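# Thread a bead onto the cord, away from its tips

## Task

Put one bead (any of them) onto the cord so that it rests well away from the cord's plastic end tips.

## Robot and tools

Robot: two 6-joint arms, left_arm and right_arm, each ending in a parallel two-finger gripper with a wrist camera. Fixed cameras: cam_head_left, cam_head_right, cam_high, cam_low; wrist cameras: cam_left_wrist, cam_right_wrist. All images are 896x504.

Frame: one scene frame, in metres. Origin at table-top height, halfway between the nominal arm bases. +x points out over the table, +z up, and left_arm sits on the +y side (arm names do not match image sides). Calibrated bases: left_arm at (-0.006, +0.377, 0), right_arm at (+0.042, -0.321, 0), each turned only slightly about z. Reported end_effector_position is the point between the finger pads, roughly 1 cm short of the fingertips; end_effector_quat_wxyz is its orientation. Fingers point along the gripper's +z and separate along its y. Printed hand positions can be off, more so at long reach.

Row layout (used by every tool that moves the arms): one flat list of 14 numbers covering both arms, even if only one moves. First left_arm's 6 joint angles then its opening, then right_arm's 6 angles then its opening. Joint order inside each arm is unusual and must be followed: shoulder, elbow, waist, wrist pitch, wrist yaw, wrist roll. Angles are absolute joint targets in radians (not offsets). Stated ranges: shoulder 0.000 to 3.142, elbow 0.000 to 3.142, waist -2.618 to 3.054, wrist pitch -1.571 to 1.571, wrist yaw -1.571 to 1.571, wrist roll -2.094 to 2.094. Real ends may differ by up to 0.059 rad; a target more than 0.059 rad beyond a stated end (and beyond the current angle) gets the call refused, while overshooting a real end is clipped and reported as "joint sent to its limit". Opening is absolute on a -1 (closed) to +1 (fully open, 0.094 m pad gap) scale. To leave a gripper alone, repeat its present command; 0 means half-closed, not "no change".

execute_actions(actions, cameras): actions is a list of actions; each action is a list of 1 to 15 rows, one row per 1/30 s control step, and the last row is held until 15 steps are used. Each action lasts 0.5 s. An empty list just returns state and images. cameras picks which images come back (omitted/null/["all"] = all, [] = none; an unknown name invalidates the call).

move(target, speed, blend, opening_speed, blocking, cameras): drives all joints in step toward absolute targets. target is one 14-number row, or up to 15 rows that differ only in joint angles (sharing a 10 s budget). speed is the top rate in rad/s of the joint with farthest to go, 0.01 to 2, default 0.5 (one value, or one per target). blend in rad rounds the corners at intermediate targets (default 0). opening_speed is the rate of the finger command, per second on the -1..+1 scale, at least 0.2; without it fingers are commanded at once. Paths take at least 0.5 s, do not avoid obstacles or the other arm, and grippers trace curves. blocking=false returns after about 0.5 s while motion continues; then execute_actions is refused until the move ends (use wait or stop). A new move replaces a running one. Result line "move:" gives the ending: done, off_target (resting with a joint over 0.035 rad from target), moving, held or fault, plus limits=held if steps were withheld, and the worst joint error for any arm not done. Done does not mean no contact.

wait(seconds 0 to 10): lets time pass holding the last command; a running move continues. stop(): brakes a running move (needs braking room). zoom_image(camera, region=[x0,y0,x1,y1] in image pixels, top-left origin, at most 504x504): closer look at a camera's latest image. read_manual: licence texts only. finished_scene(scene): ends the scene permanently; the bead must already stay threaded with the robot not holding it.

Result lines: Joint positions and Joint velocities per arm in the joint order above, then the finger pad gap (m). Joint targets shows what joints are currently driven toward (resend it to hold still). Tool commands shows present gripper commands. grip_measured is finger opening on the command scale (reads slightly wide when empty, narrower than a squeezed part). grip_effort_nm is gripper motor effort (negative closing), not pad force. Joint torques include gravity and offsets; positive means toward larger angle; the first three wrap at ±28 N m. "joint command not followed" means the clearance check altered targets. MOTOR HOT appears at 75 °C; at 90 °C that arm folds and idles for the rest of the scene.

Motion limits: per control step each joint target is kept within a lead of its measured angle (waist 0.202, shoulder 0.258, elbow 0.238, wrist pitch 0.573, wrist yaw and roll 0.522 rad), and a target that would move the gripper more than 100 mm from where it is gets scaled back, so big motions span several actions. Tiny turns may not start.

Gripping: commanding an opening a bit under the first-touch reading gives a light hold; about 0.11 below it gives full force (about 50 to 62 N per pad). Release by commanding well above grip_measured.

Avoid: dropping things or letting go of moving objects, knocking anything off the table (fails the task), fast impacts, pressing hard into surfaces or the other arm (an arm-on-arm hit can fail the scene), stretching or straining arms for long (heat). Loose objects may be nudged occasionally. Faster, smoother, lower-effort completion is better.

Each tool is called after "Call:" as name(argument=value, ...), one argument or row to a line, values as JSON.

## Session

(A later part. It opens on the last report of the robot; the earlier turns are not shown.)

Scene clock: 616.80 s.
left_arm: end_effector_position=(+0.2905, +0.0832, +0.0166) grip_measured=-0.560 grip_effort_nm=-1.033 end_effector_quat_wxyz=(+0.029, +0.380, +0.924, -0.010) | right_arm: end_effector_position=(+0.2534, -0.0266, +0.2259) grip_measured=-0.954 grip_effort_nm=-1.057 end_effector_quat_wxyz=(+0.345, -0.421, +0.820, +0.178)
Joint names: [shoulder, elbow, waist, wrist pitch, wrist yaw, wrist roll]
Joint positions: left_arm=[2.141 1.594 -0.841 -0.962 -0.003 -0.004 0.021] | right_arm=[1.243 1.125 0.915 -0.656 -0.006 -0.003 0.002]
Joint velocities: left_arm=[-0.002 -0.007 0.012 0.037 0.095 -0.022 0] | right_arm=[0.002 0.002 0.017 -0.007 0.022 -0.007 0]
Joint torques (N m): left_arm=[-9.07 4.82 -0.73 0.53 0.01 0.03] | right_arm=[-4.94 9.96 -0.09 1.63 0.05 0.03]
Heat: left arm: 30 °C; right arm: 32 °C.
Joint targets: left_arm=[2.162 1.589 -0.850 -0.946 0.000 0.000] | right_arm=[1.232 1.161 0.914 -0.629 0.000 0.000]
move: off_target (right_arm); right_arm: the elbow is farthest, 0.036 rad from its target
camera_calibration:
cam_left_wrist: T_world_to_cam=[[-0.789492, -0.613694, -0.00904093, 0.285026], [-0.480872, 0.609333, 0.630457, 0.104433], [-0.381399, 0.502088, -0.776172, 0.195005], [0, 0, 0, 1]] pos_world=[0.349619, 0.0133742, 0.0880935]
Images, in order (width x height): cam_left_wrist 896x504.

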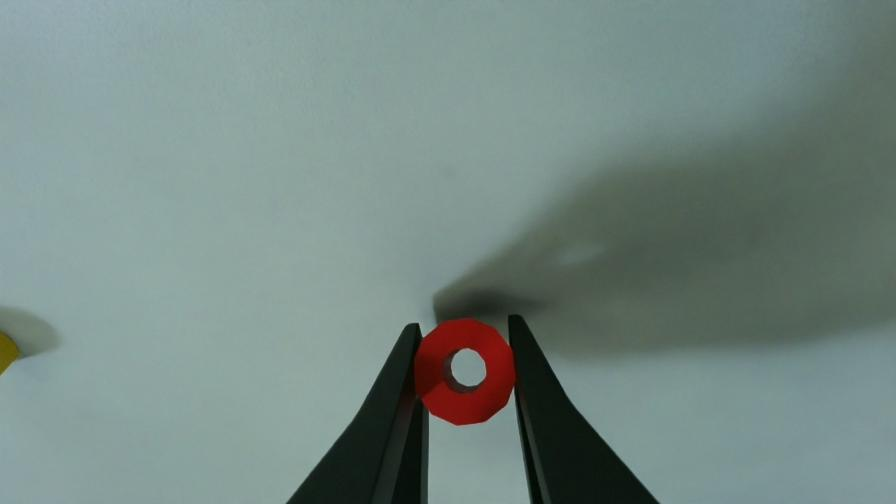

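Call:
move(
  target=[2.164, 1.573, -0.85, -0.928, 0, 0, -0.62, 1.232, 1.161, 0.914, -0.629, 0, 0, -1],
  speed=0.1,
  cameras=["cam_left_wrist","cam_low"],
)

Call:
zoom_image(
  camera="cam_left_wrist",
  region=[350, 200, 650, 450],
)

Call:
zoom_image(
  camera="cam_low",
  region=[230, 270, 310, 330],
)

Scene clock: 621.90 s.
left_arm: end_effector_position=(+0.2906, +0.0832, +0.0148) grip_measured=-0.560 grip_effort_nm=-1.033 end_effector_quat_wxyz=(+0.030, +0.380, +0.924, -0.011) | right_arm: end_effector_position=(+0.2534, -0.0266, +0.2259) grip_measured=-0.954 grip_effort_nm=-1.057 end_effector_quat_wxyz=(+0.345, -0.421, +0.820, +0.178)
Joint names: [shoulder, elbow, waist, wrist pitch, wrist yaw, wrist roll]
Joint positions: left_arm=[2.141 1.586 -0.841 -0.952 -0.003 -0.004 0.021] | right_arm=[1.243 1.125 0.915 -0.656 -0.006 -0.003 0.002]
Joint velocities: left_arm=[-0.002 -0.002 -0.007 -0.037 -0.022 0.007 -0.001] | right_arm=[-0.012 0.012 -0.002 -0.037 0.022 -0.007 0]
Joint torques (N m): left_arm=[-8.87 4.23 -0.72 0.64 0.02 0.03] | right_arm=[-4.93 9.85 -0.13 1.62 0.05 0.05]
Heat: left arm: 30 °C; right arm: 32 °C.
Joint targets: left_arm=[2.164 1.573 -0.850 -0.928 0.000 0.000] | right_arm=[1.232 1.161 0.914 -0.629 0.000 0.000]
move: off_target (right_arm); right_arm: the elbow is farthest, 0.036 rad from its target
camera_calibration:
cam_left_wrist: T_world_to_cam=[[-0.789475, -0.613712, -0.00937493, 0.28502], [-0.482061, 0.610521, 0.628396, 0.105897], [-0.379931, 0.500622, -0.777837, 0.193381], [0, 0, 0, 1]] pos_world=[0.349536, 0.0134573, 0.0865458]
Images, in order (width x height): cam_low 896x504, cam_left_wrist 896x504.

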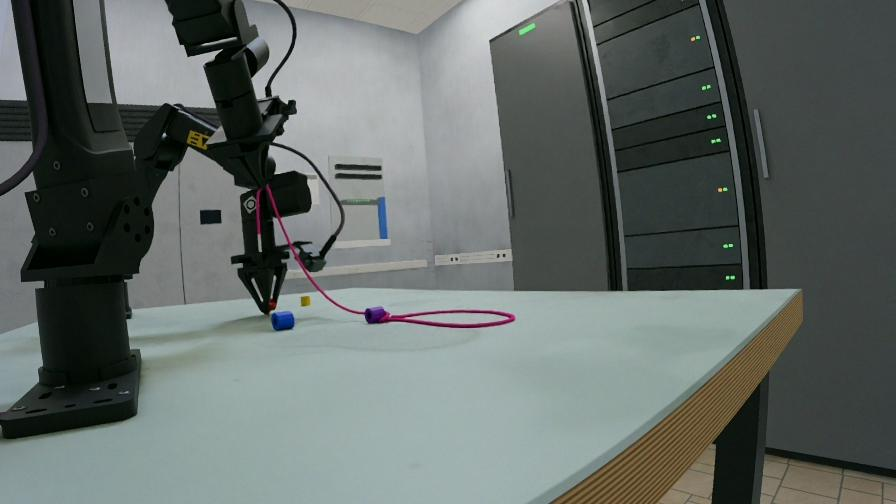

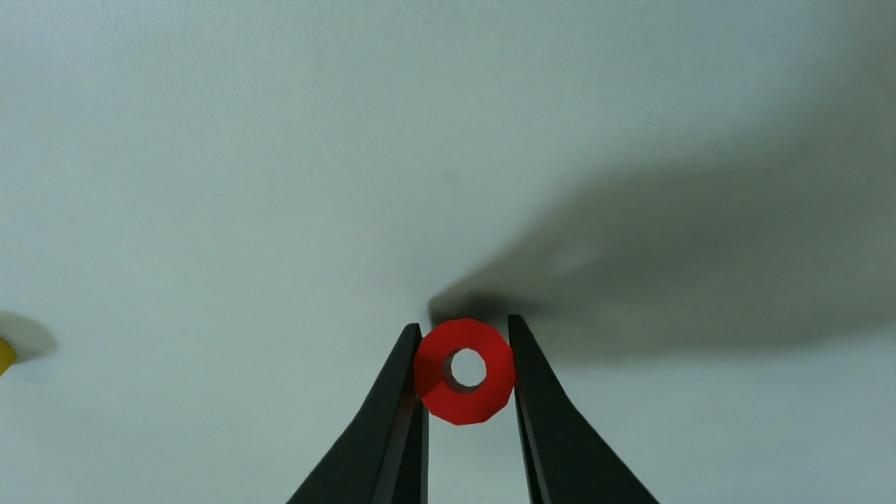

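Scaled by 1.680 from the camera's 896x504 image, which has a finer 1280x720 frame.

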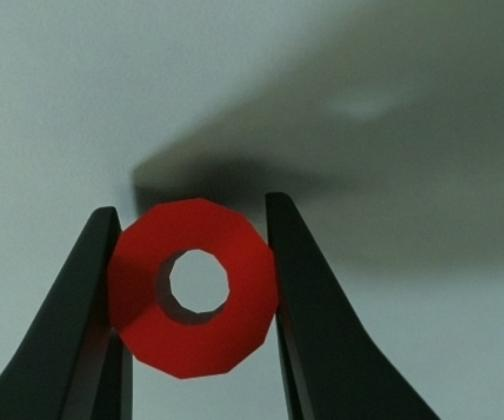

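Scaled by 6.300 from the camera's 896x504 image, which has a finer 1280x720 frame.

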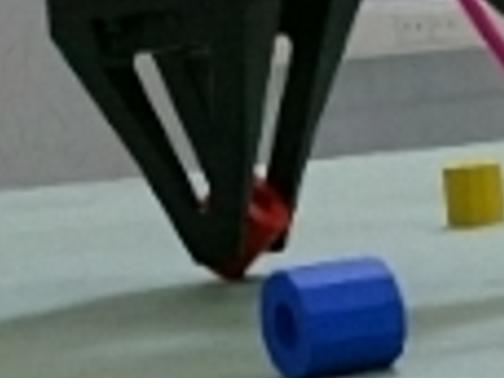

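Call:
move(
  target=[2.164, 1.573, -0.85, -0.928, 0, 0, -0.25, 1.232, 1.161, 0.914, -0.629, 0, 0, -1],
  opening_speed=0.3,
  cameras=["cam_left_wrist","cam_low"],
)

Call:
zoom_image(
  camera="cam_low",
  region=[230, 270, 310, 330],
)

Scene clock: 628.43 s.
left_arm: end_effector_position=(+0.2902, +0.0836, +0.0128) grip_measured=-0.252 grip_effort_nm=0.100 end_effector_quat_wxyz=(+0.030, +0.380, +0.924, -0.011) | right_arm: end_effector_position=(+0.2534, -0.0266, +0.2259) grip_measured=-0.954 grip_effort_nm=-1.053 end_effector_quat_wxyz=(+0.345, -0.421, +0.820, +0.178)
Joint names: [shoulder, elbow, waist, wrist pitch, wrist yaw, wrist roll]
Joint positions: left_arm=[2.141 1.578 -0.841 -0.943 -0.003 -0.004 0.035] | right_arm=[1.243 1.125 0.915 -0.656 -0.006 -0.003 0.002]
Joint velocities: left_arm=[0.007 -0.007 0.007 -0.022 -0.022 -0.022 -0.001] | right_arm=[-0.032 -0.007 0.007 -0.022 0.007 0.022 0]
Joint torques (N m): left_arm=[-8.87 4.82 -0.72 0.55 0.02 0.03] | right_arm=[-4.92 9.96 -0.05 1.64 0.02 0.04]
Heat: left arm: 29 °C; right arm: 32 °C.
Joint targets: left_arm=[2.164 1.573 -0.850 -0.928 0.000 0.000] | right_arm=[1.232 1.161 0.914 -0.629 0.000 0.000]
move: off_target (right_arm); right_arm: the elbow is farthest, 0.036 rad from its target
camera_calibration:
cam_left_wrist: T_world_to_cam=[[-0.789472, -0.613714, -0.00942264, 0.28493], [-0.482231, 0.61069, 0.628102, 0.106755], [-0.379721, 0.500412, -0.778074, 0.191427], [0, 0, 0, 1]] pos_world=[0.349114, 0.0138789, 0.0845765]
Images, in order (width x height): cam_low 896x504, cam_left_wrist 896x504.

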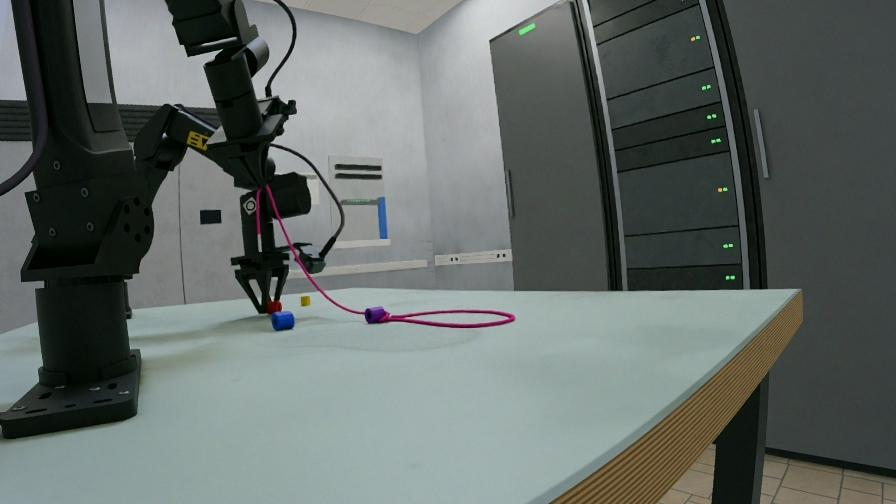

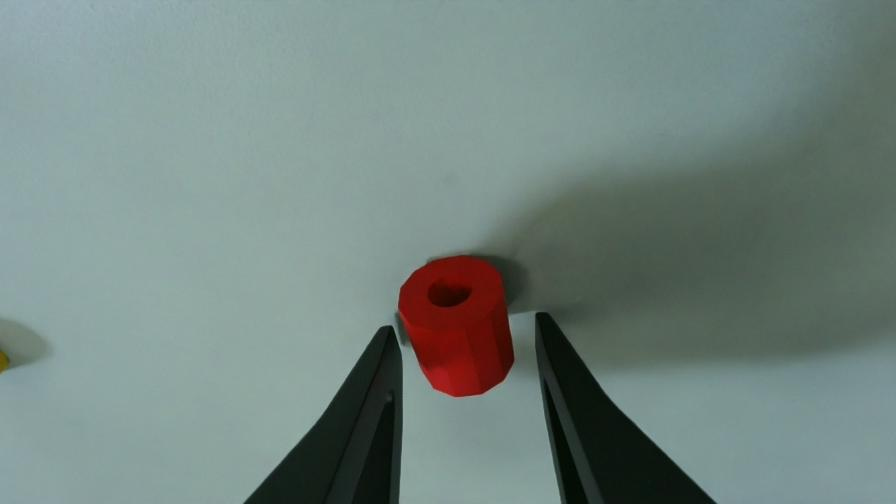

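Scaled by 6.300 from the camera's 896x504 image, which has a finer 1280x720 frame.

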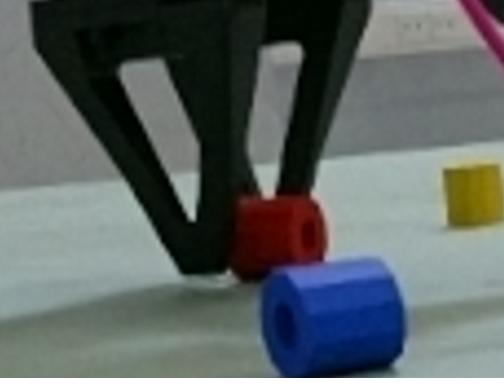

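Call:
move(
  target=[2.194, 1.623, -0.843, -0.948, 0, -0.15, -0.25, 1.232, 1.161, 0.914, -0.629, 0, 0, -1],
  speed=0.2,
  cameras=["cam_left_wrist","cam_low"],
)

Call:
zoom_image(
  camera="cam_low",
  region=[230, 270, 310, 330],
)

Scene clock: 643.33 s.
left_arm: end_effector_position=(+0.2917, +0.0821, +0.0098) grip_measured=-0.252 grip_effort_nm=0.105 end_effector_quat_wxyz=(+0.025, +0.314, +0.949, -0.010) | right_arm: end_effector_position=(+0.2534, -0.0266, +0.2259) grip_measured=-0.954 grip_effort_nm=-1.057 end_effector_quat_wxyz=(+0.345, -0.421, +0.820, +0.178)
Joint names: [shoulder, elbow, waist, wrist pitch, wrist yaw, wrist roll]
Joint positions: left_arm=[2.163 1.601 -0.841 -0.955 -0.003 -0.145 0.035] | right_arm=[1.243 1.125 0.915 -0.656 -0.006 -0.003 0.002]
Joint velocities: left_arm=[-0.002 -0.002 -0.007 0.022 -0.051 -0.037 0] | right_arm=[-0.007 -0.007 -0.012 0.007 -0.066 -0.081 -0.001]
Joint torques (N m): left_arm=[-8.36 6.86 -0.16 0.49 0.01 -0.06] | right_arm=[-4.94 9.98 -0.12 1.62 0.05 0.05]
Heat: left arm: 29 °C; right arm: 31 °C.
Joint targets: left_arm=[2.194 1.623 -0.843 -0.948 0.000 -0.150] | right_arm=[1.232 1.161 0.914 -0.629 0.000 0.000]
move: off_target (right_arm); right_arm: the elbow is farthest, 0.036 rad from its target
camera_calibration:
cam_left_wrist: T_world_to_cam=[[-0.695527, -0.7185, -0.000543833, 0.266281], [-0.554737, 0.536518, 0.635936, 0.137446], [-0.456628, 0.442612, -0.771741, 0.217604], [0, 0, 0, 1]] pos_world=[0.360816, 0.0212667, 0.0806719]
Images, in order (width x height): cam_low 896x504, cam_left_wrist 896x504.

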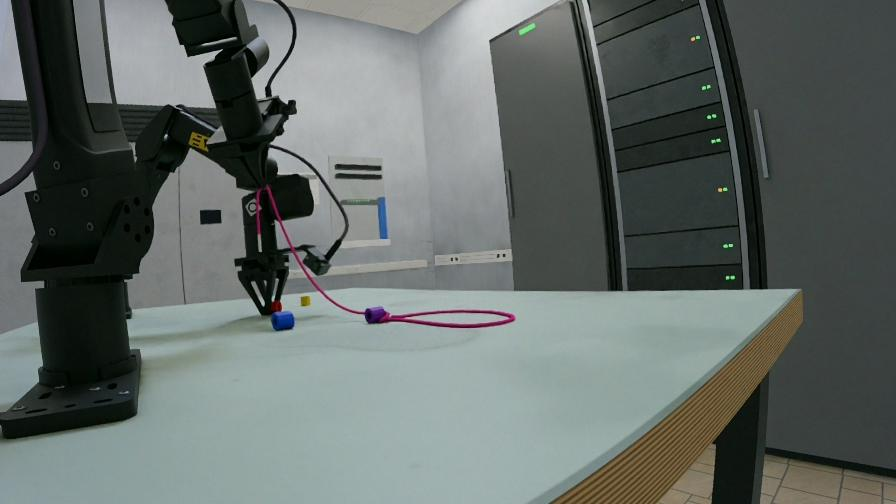

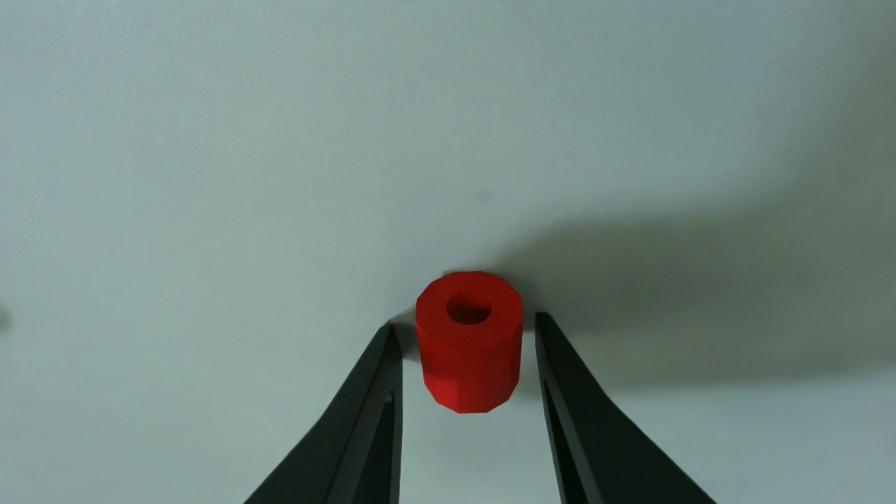

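Scaled by 6.300 from the camera's 896x504 image, which has a finer 1280x720 frame.

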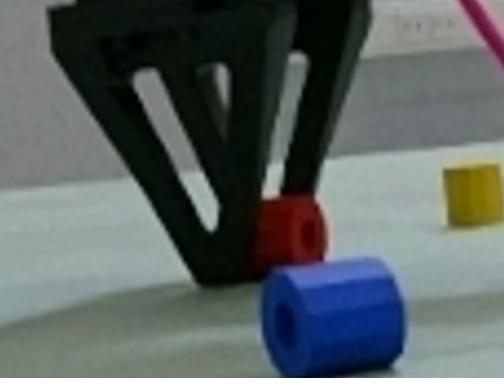

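Call:
move(
  target=[2.221,1.674,-0.843,-0.975,0,-0.15,-0.25,1.232,1.161,0.914,-0.629,0,0,-1],
  speed=0.15,
  cameras=["cam_low","cam_left_wrist"],
)

Scene clock: 682.40 s.
left_arm: end_effector_position=(+0.2971, +0.0766, +0.0101) grip_measured=-0.252 grip_effort_nm=0.095 end_effector_quat_wxyz=(+0.024, +0.314, +0.949, -0.010) | right_arm: end_effector_position=(+0.2534, -0.0266, +0.2259) grip_measured=-0.954 grip_effort_nm=-1.057 end_effector_quat_wxyz=(+0.345, -0.421, +0.820, +0.178)
Joint names: [shoulder, elbow, waist, wrist pitch, wrist yaw, wrist roll]
Joint positions: left_arm=[2.192 1.65 -0.841 -0.976 -0.003 -0.146 0.035] | right_arm=[1.243 1.125 0.915 -0.656 -0.006 -0.003 0.002]
Joint velocities: left_arm=[0.017 0.007 -0.002 -0.007 -0.051 -0.037 0.001] | right_arm=[0.012 -0.007 -0.007 0.051 0.007 0.066 0.001]
Joint torques (N m): left_arm=[-8.81 7.06 -0.16 0.42 0.02 -0.05] | right_arm=[-4.98 9.95 -0.08 1.64 0.05 0.05]
Heat: left arm: 28 °C; right arm: 31 °C.
Joint targets: left_arm=[2.221 1.674 -0.843 -0.975 0.000 -0.150] | right_arm=[1.232 1.161 0.914 -0.629 0.000 0.000]
move: off_target (right_arm); right_arm: the elbow is farthest, 0.036 rad from its target
camera_calibration:
cam_left_wrist: T_world_to_cam=[[-0.694706, -0.719294, -0.000495311, 0.265979], [-0.55498, 0.535571, 0.636523, 0.143365], [-0.457582, 0.442471, -0.771258, 0.222966], [0, 0, 0, 1]] pos_world=[0.366367, 0.0158791, 0.0808415]
Images, in order (width x height): cam_low 896x504, cam_left_wrist 896x504.

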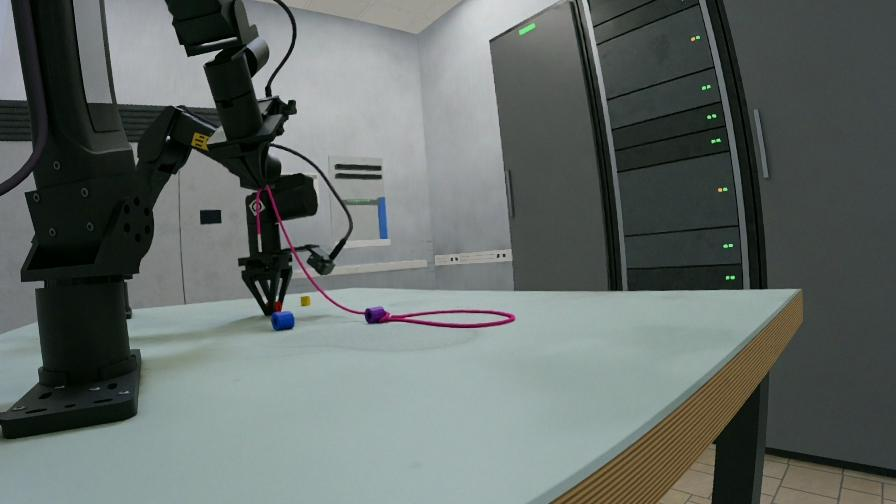

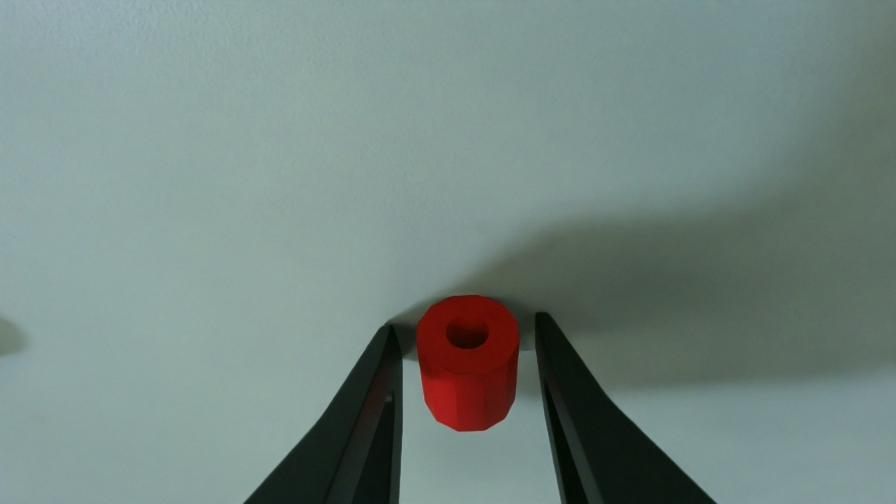

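Call:
zoom_image(
  camera="cam_low",
  region=[220, 240, 340, 340],
)

Call:
zoom_image(
  camera="cam_left_wrist",
  region=[340, 260, 600, 460],
)

Scaled by 4.200 from the camera's 896x504 image, which has a finer 1280x720 frame.

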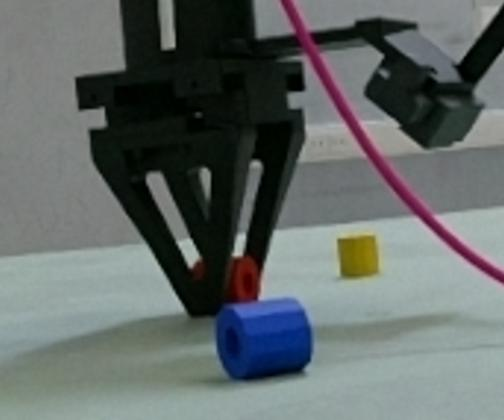

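Scaled by 1.938 from the camera's 896x504 image, which has a finer 1280x720 frame.

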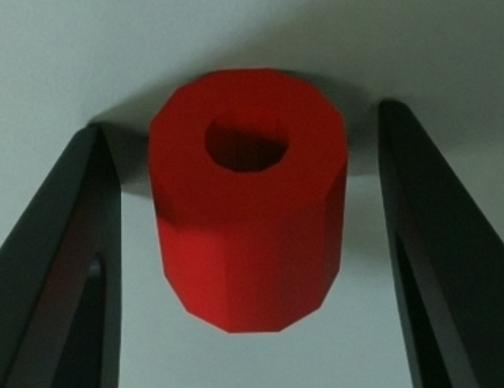

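Call:
move(
  target=[2.221,1.674,-0.843,-0.975,0,-0.15,-0.62,1.232,1.161,0.914,-0.629,0,0,-1],
  opening_speed=0.4,
  cameras=["cam_low","cam_left_wrist"],
)

Call:
zoom_image(
  camera="cam_low",
  region=[220, 240, 340, 340],
)

Scene clock: 705.90 s.
left_arm: end_effector_position=(+0.2971, +0.0767, +0.0100) grip_measured=-0.560 grip_effort_nm=-1.009 end_effector_quat_wxyz=(+0.024, +0.314, +0.949, -0.010) | right_arm: end_effector_position=(+0.2534, -0.0266, +0.2259) grip_measured=-0.954 grip_effort_nm=-1.057 end_effector_quat_wxyz=(+0.345, -0.421, +0.820, +0.178)
Joint names: [shoulder, elbow, waist, wrist pitch, wrist yaw, wrist roll]
Joint positions: left_arm=[2.193 1.65 -0.841 -0.976 -0.003 -0.146 0.021] | right_arm=[1.243 1.125 0.915 -0.656 -0.006 -0.003 0.002]
Joint velocities: left_arm=[-0.022 0.002 -0.002 0.037 -0.007 -0.022 -0.001] | right_arm=[0.007 -0.002 -0.017 -0.051 0.022 -0.007 0]
Joint torques (N m): left_arm=[-8.84 7.05 -0.16 0.42 0.01 -0.05] | right_arm=[-4.97 9.89 -0.08 1.63 0.05 0.04]
Heat: left arm: 29 °C; right arm: 31 °C.
Joint targets: left_arm=[2.221 1.674 -0.843 -0.975 0.000 -0.150] | right_arm=[1.232 1.161 0.914 -0.629 0.000 0.000]
move: off_target (right_arm); right_arm: the elbow is farthest, 0.036 rad from its target
camera_calibration:
cam_left_wrist: T_world_to_cam=[[-0.694706, -0.719294, -0.000507973, 0.265981], [-0.554637, 0.535227, 0.637111, 0.143243], [-0.457998, 0.442886, -0.770772, 0.222932], [0, 0, 0, 1]] pos_world=[0.366329, 0.015917, 0.0807029]
Images, in order (width x height): cam_low 896x504, cam_left_wrist 896x504.

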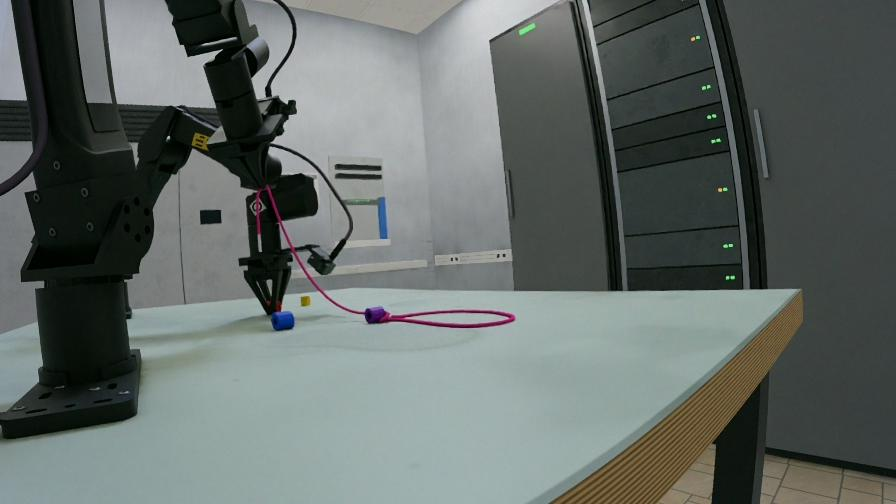

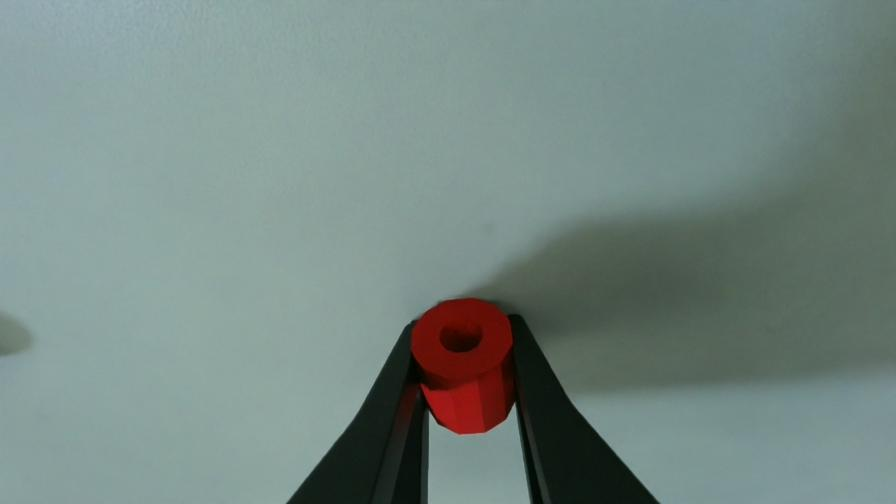

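Scaled by 4.200 from the camera's 896x504 image, which has a finer 1280x720 frame.

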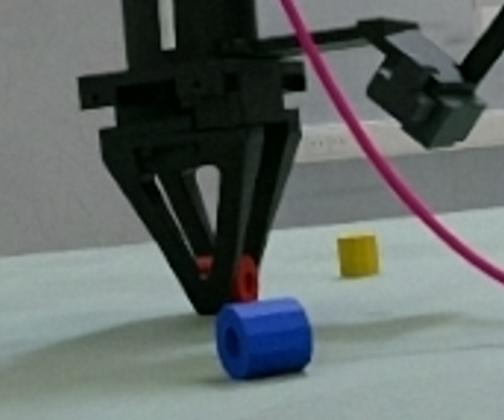

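Call:
move(
  target=[2.023,1.831,-0.78,-1.327,0,-0.0,-0.62,1.2955,1.4515,0.914,-0.856,0,0,-1],
  speed=0.25,
)

Scene clock: 744.20 s.
left_arm: end_effector_position=(+0.2885, +0.1144, +0.0964) grip_measured=-0.561 grip_effort_nm=-1.028 end_effector_quat_wxyz=(-0.005, +0.356, +0.935, +0.004) | right_arm: end_effector_position=(+0.2562, -0.0227, +0.2968) grip_measured=-0.954 grip_effort_nm=-1.053 end_effector_quat_wxyz=(+0.365, -0.416, +0.811, +0.188)
Joint names: [shoulder, elbow, waist, wrist pitch, wrist yaw, wrist roll]
Joint positions: left_arm=[2.069 1.806 -0.789 -1.32 -0.003 -0.005 0.021] | right_arm=[1.287 1.409 0.915 -0.847 -0.006 -0.003 0.002]
Joint velocities: left_arm=[-0.012 -0.002 -0.007 -0.066 0.022 -0.051 0] | right_arm=[-0.012 -0.007 0.007 0.022 -0.007 0.007 0]
Joint torques (N m): left_arm=[-14.34 7.21 0.72 0.28 0.01 0.04] | right_arm=[-3.54 10.15 -0.03 1.34 0.03 0.05]
Heat: left arm: 29 °C; right arm: 31 °C.
Joint targets: left_arm=[2.023 1.831 -0.780 -1.327 0.000 0.000] | right_arm=[1.296 1.452 0.914 -0.856 0.000 0.000]
move: off_target (left_arm, right_arm); left_arm: the shoulder is farthest, 0.046 rad from its target; right_arm: the elbow is farthest, 0.043 rad from its target
camera_calibration:
cam_left_wrist: T_world_to_cam=[[-0.7556, -0.655034, 0.000118734, 0.29736], [-0.477053, 0.550418, 0.685171, 0.0345061], [-0.448876, 0.517658, -0.728382, 0.253613], [0, 0, 0, 1]] pos_world=[0.354987, 0.0445031, 0.161049]
cam_right_wrist: T_world_to_cam=[[0.769748, -0.633689, -0.0769797, -0.18684], [-0.638328, -0.763155, -0.10066, 0.201257], [0.00503958, 0.126621, -0.991938, 0.411852], [0, 0, 0, 1]] pos_world=[0.270212, -0.0169572, 0.414408]

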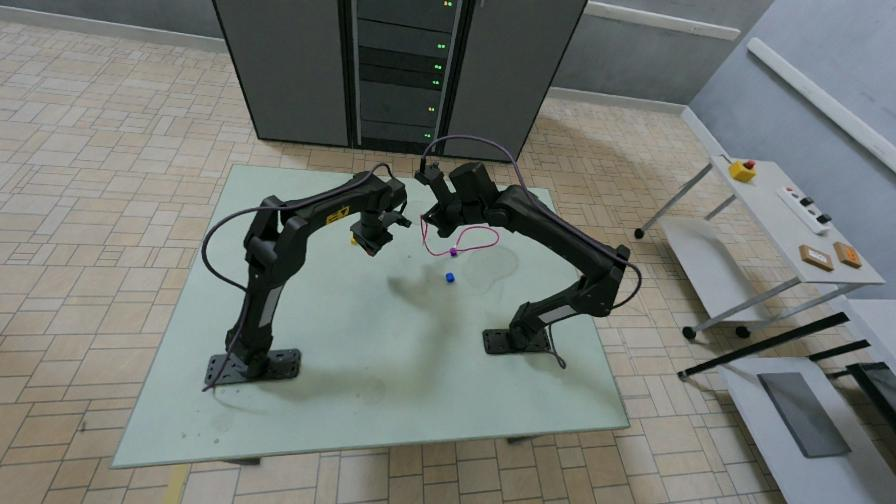

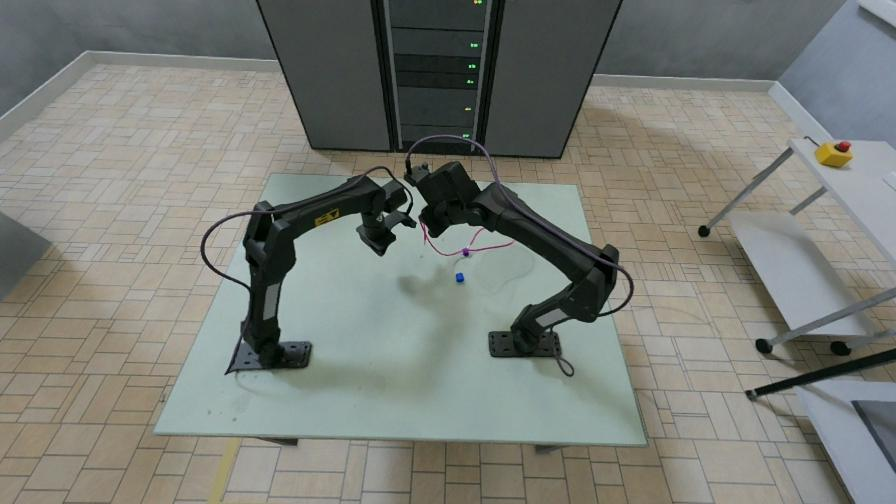

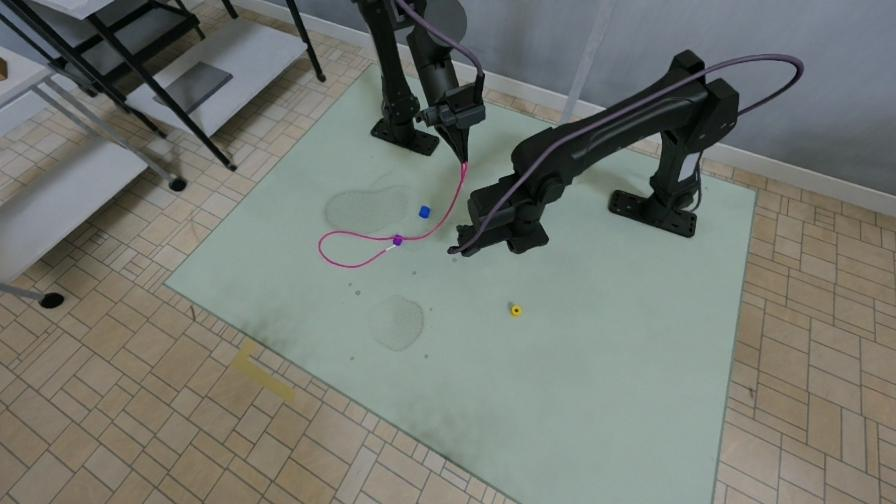

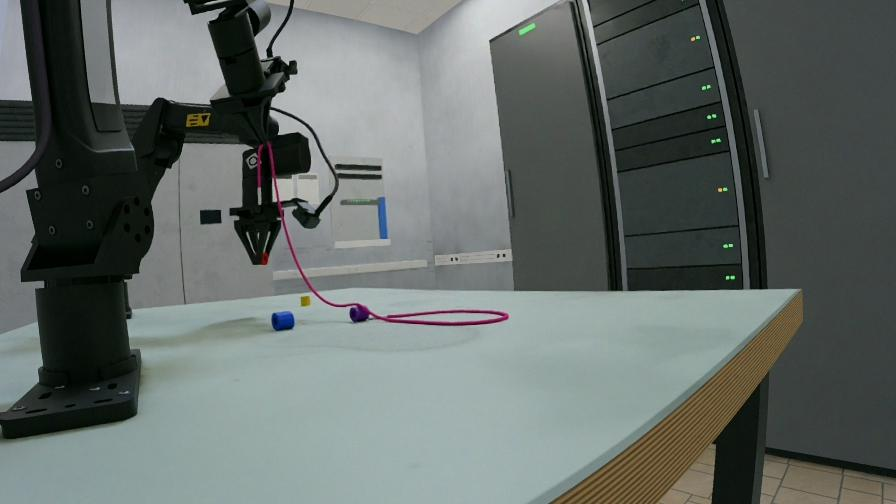

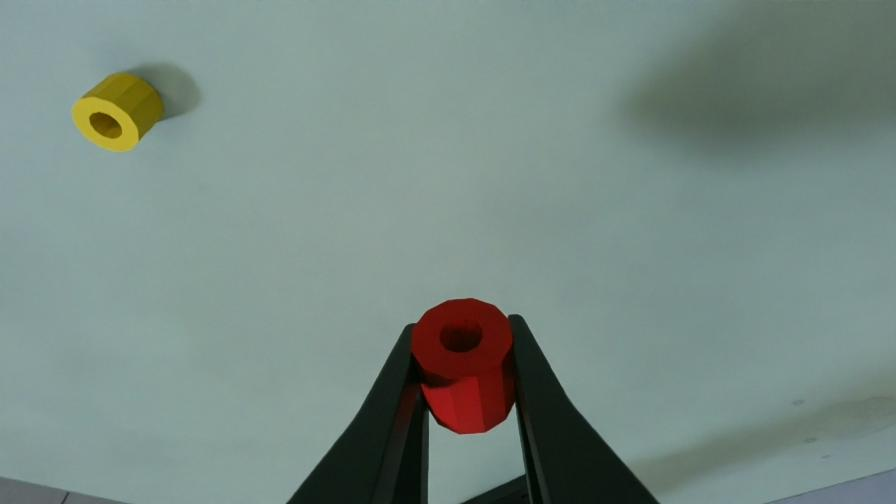

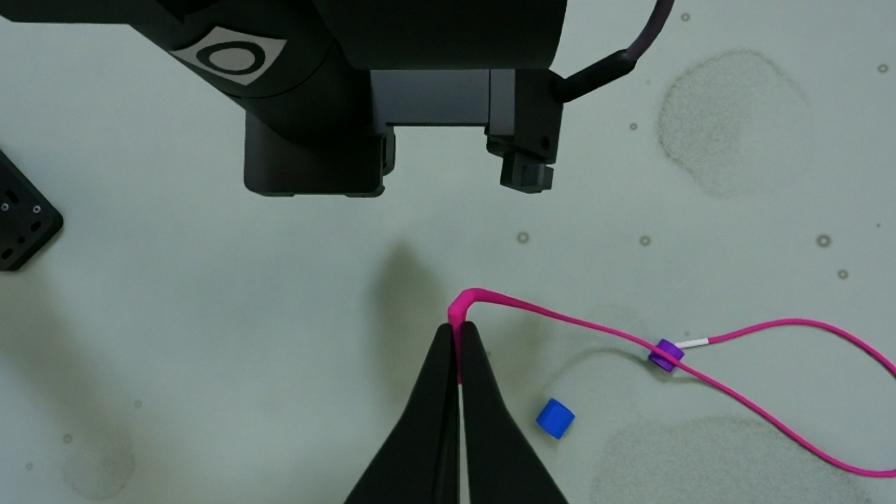

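Call:
zoom_image(
  camera="cam_low",
  region=[200, 120, 340, 280],
)

Call:
zoom_image(
  camera="cam_high",
  region=[380, 120, 580, 280],
)

Scaled by 3.150 from the camera's 896x504 image, which has a finer 1280x720 frame.

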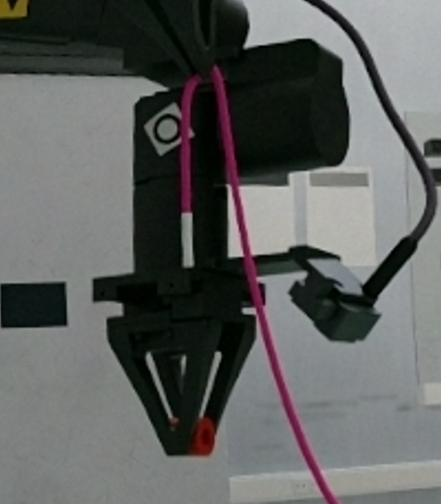

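Scaled by 2.520 from the camera's 896x504 image, which has a finer 1280x720 frame.

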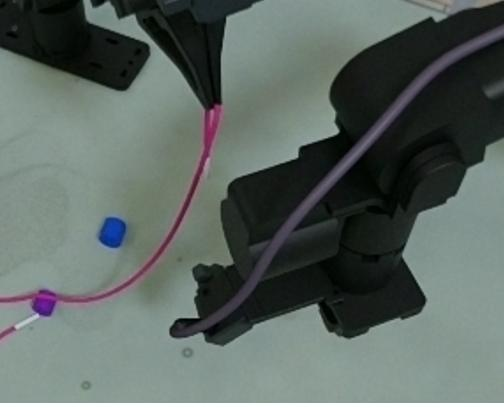

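Call:
move(
  target=[2.0014,0.518,-0.68,1.483,0,0.0,-0.62,1.2955,1.4515,0.914,-0.856,0,0,-1],
  speed=0.5,
)

Call:
zoom_image(
  camera="cam_low",
  region=[200, 120, 400, 280],
)

Call:
zoom_image(
  camera="cam_high",
  region=[380, 120, 580, 280],
)

Scene clock: 785.10 s.
left_arm: end_effector_position=(+0.3657, +0.1061, +0.0977) grip_measured=-0.561 grip_effort_nm=-1.028 end_effector_quat_wxyz=(+0.652, +0.224, +0.692, -0.214) | right_arm: end_effector_position=(+0.2561, -0.0228, +0.2966) grip_measured=-0.954 grip_effort_nm=-1.053 end_effector_quat_wxyz=(+0.365, -0.416, +0.811, +0.188)
Joint names: [shoulder, elbow, waist, wrist pitch, wrist yaw, wrist roll]
Joint positions: left_arm=[2.043 0.522 -0.689 1.462 -0.002 -0.004 0.021] | right_arm=[1.287 1.409 0.915 -0.848 -0.006 -0.003 0.002]
Joint velocities: left_arm=[-0.002 -0.012 -0.007 0.007 -0.007 0.007 0] | right_arm=[0.012 -0.027 0.017 -0.022 0.022 -0.007 -0.001]
Joint torques (N m): left_arm=[-11.33 2.78 0.73 1.76 0 0.03] | right_arm=[-3.6 10.17 -0.09 1.34 0.05 0.03]
Heat: left arm: 34 °C; right arm: 31 °C.
Joint targets: left_arm=[2.002 0.518 -0.680 1.483 0.000 0.000] | right_arm=[1.296 1.452 0.914 -0.856 0.000 0.000]
move: off_target (left_arm, right_arm); left_arm: the shoulder is farthest, 0.041 rad from its target; right_arm: the elbow is farthest, 0.043 rad from its target
camera_calibration:
cam_left_wrist: T_world_to_cam=[[-0.593009, -0.795408, -0.125169, 0.317925], [-0.523762, 0.499119, -0.690328, 0.231935], [0.611567, -0.343812, -0.712587, -0.0043611], [0, 0, 0, 1]] pos_world=[0.312678, 0.135618, 0.196798]
cam_right_wrist: T_world_to_cam=[[0.769696, -0.63376, -0.0769112, -0.186876], [-0.638395, -0.763247, -0.0995237, 0.200726], [0.00437194, 0.125703, -0.992058, 0.411847], [0, 0, 0, 1]] pos_world=[0.27018, -0.0170011, 0.41418]

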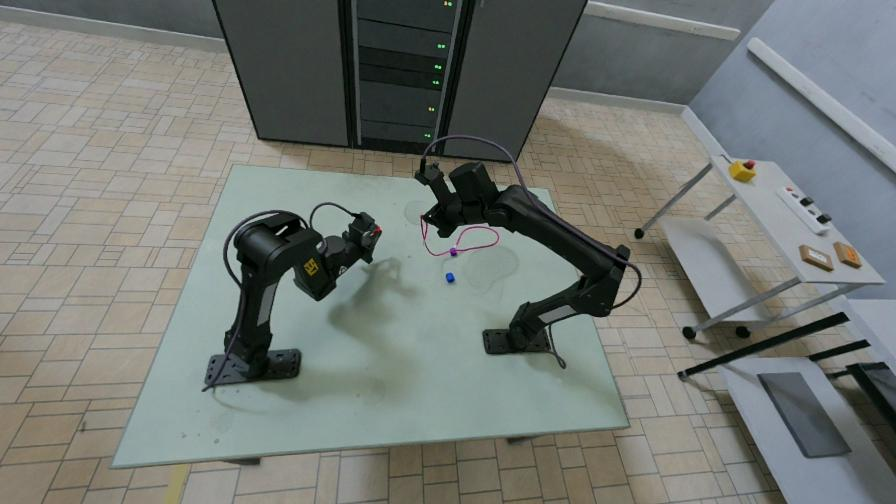

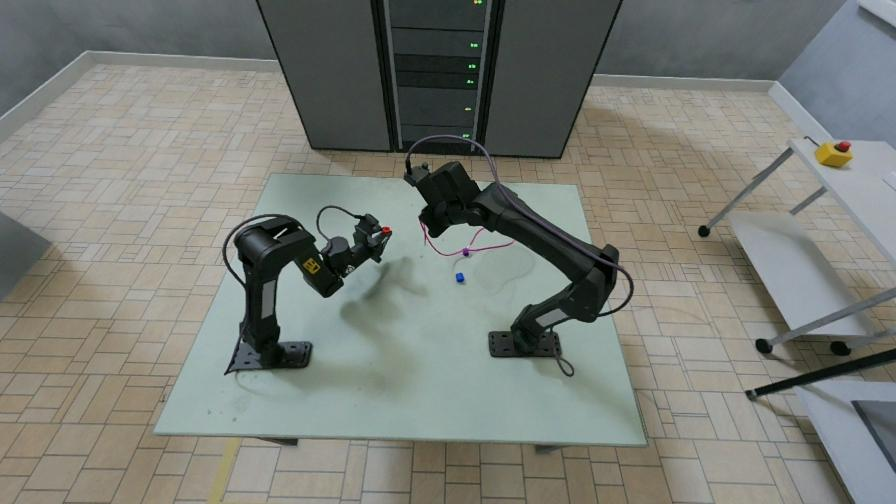

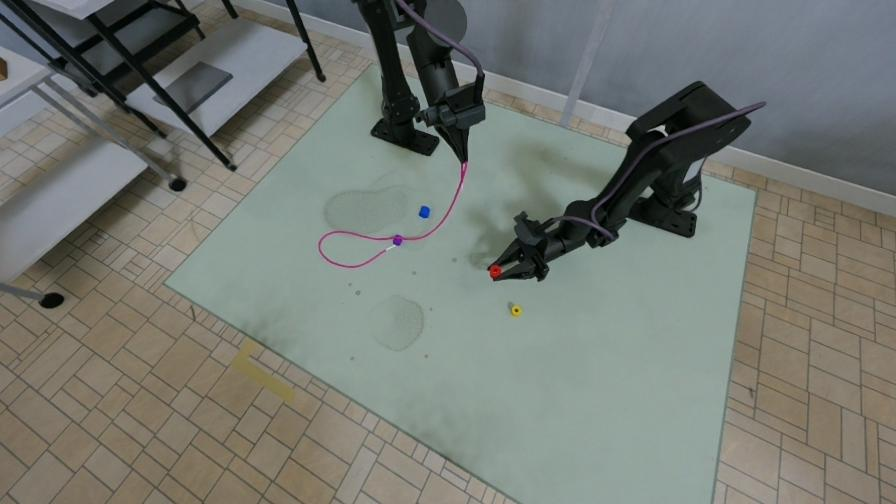

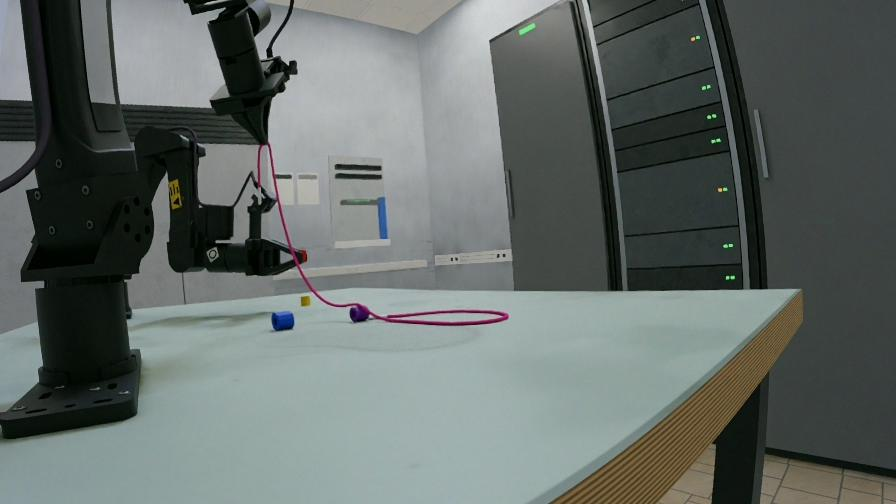

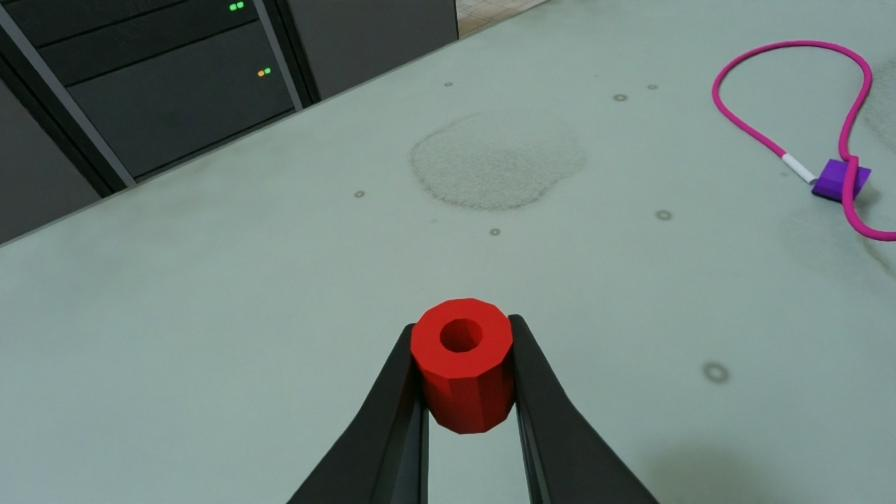

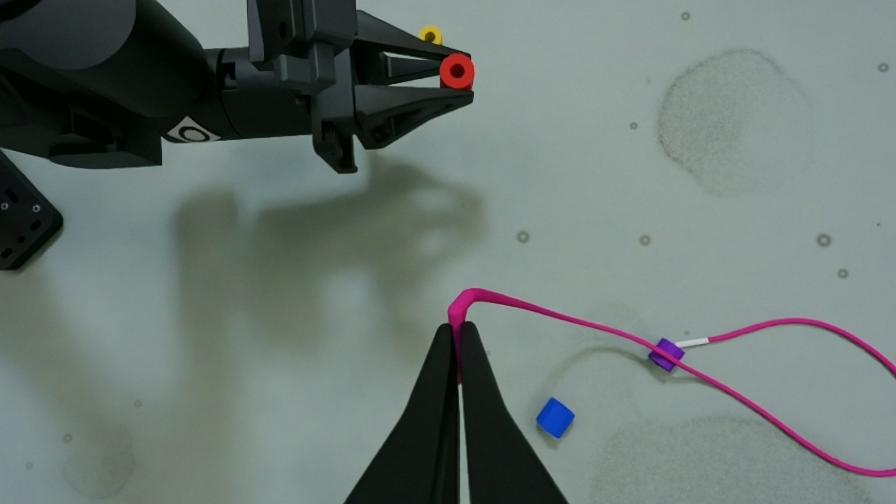

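Scaled by 2.520 from the camera's 896x504 image, which has a finer 1280x720 frame.

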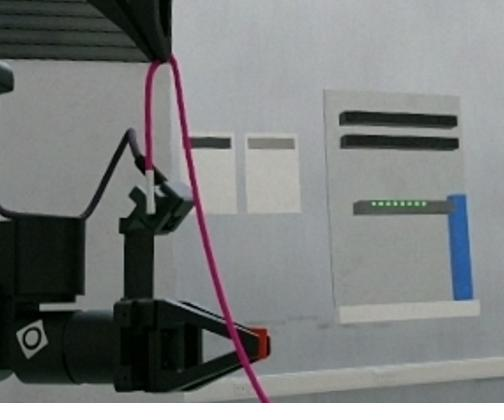

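Scaled by 2.520 from the camera's 896x504 image, which has a finer 1280x720 frame.

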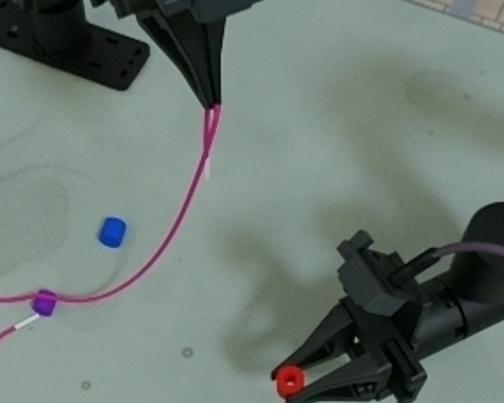

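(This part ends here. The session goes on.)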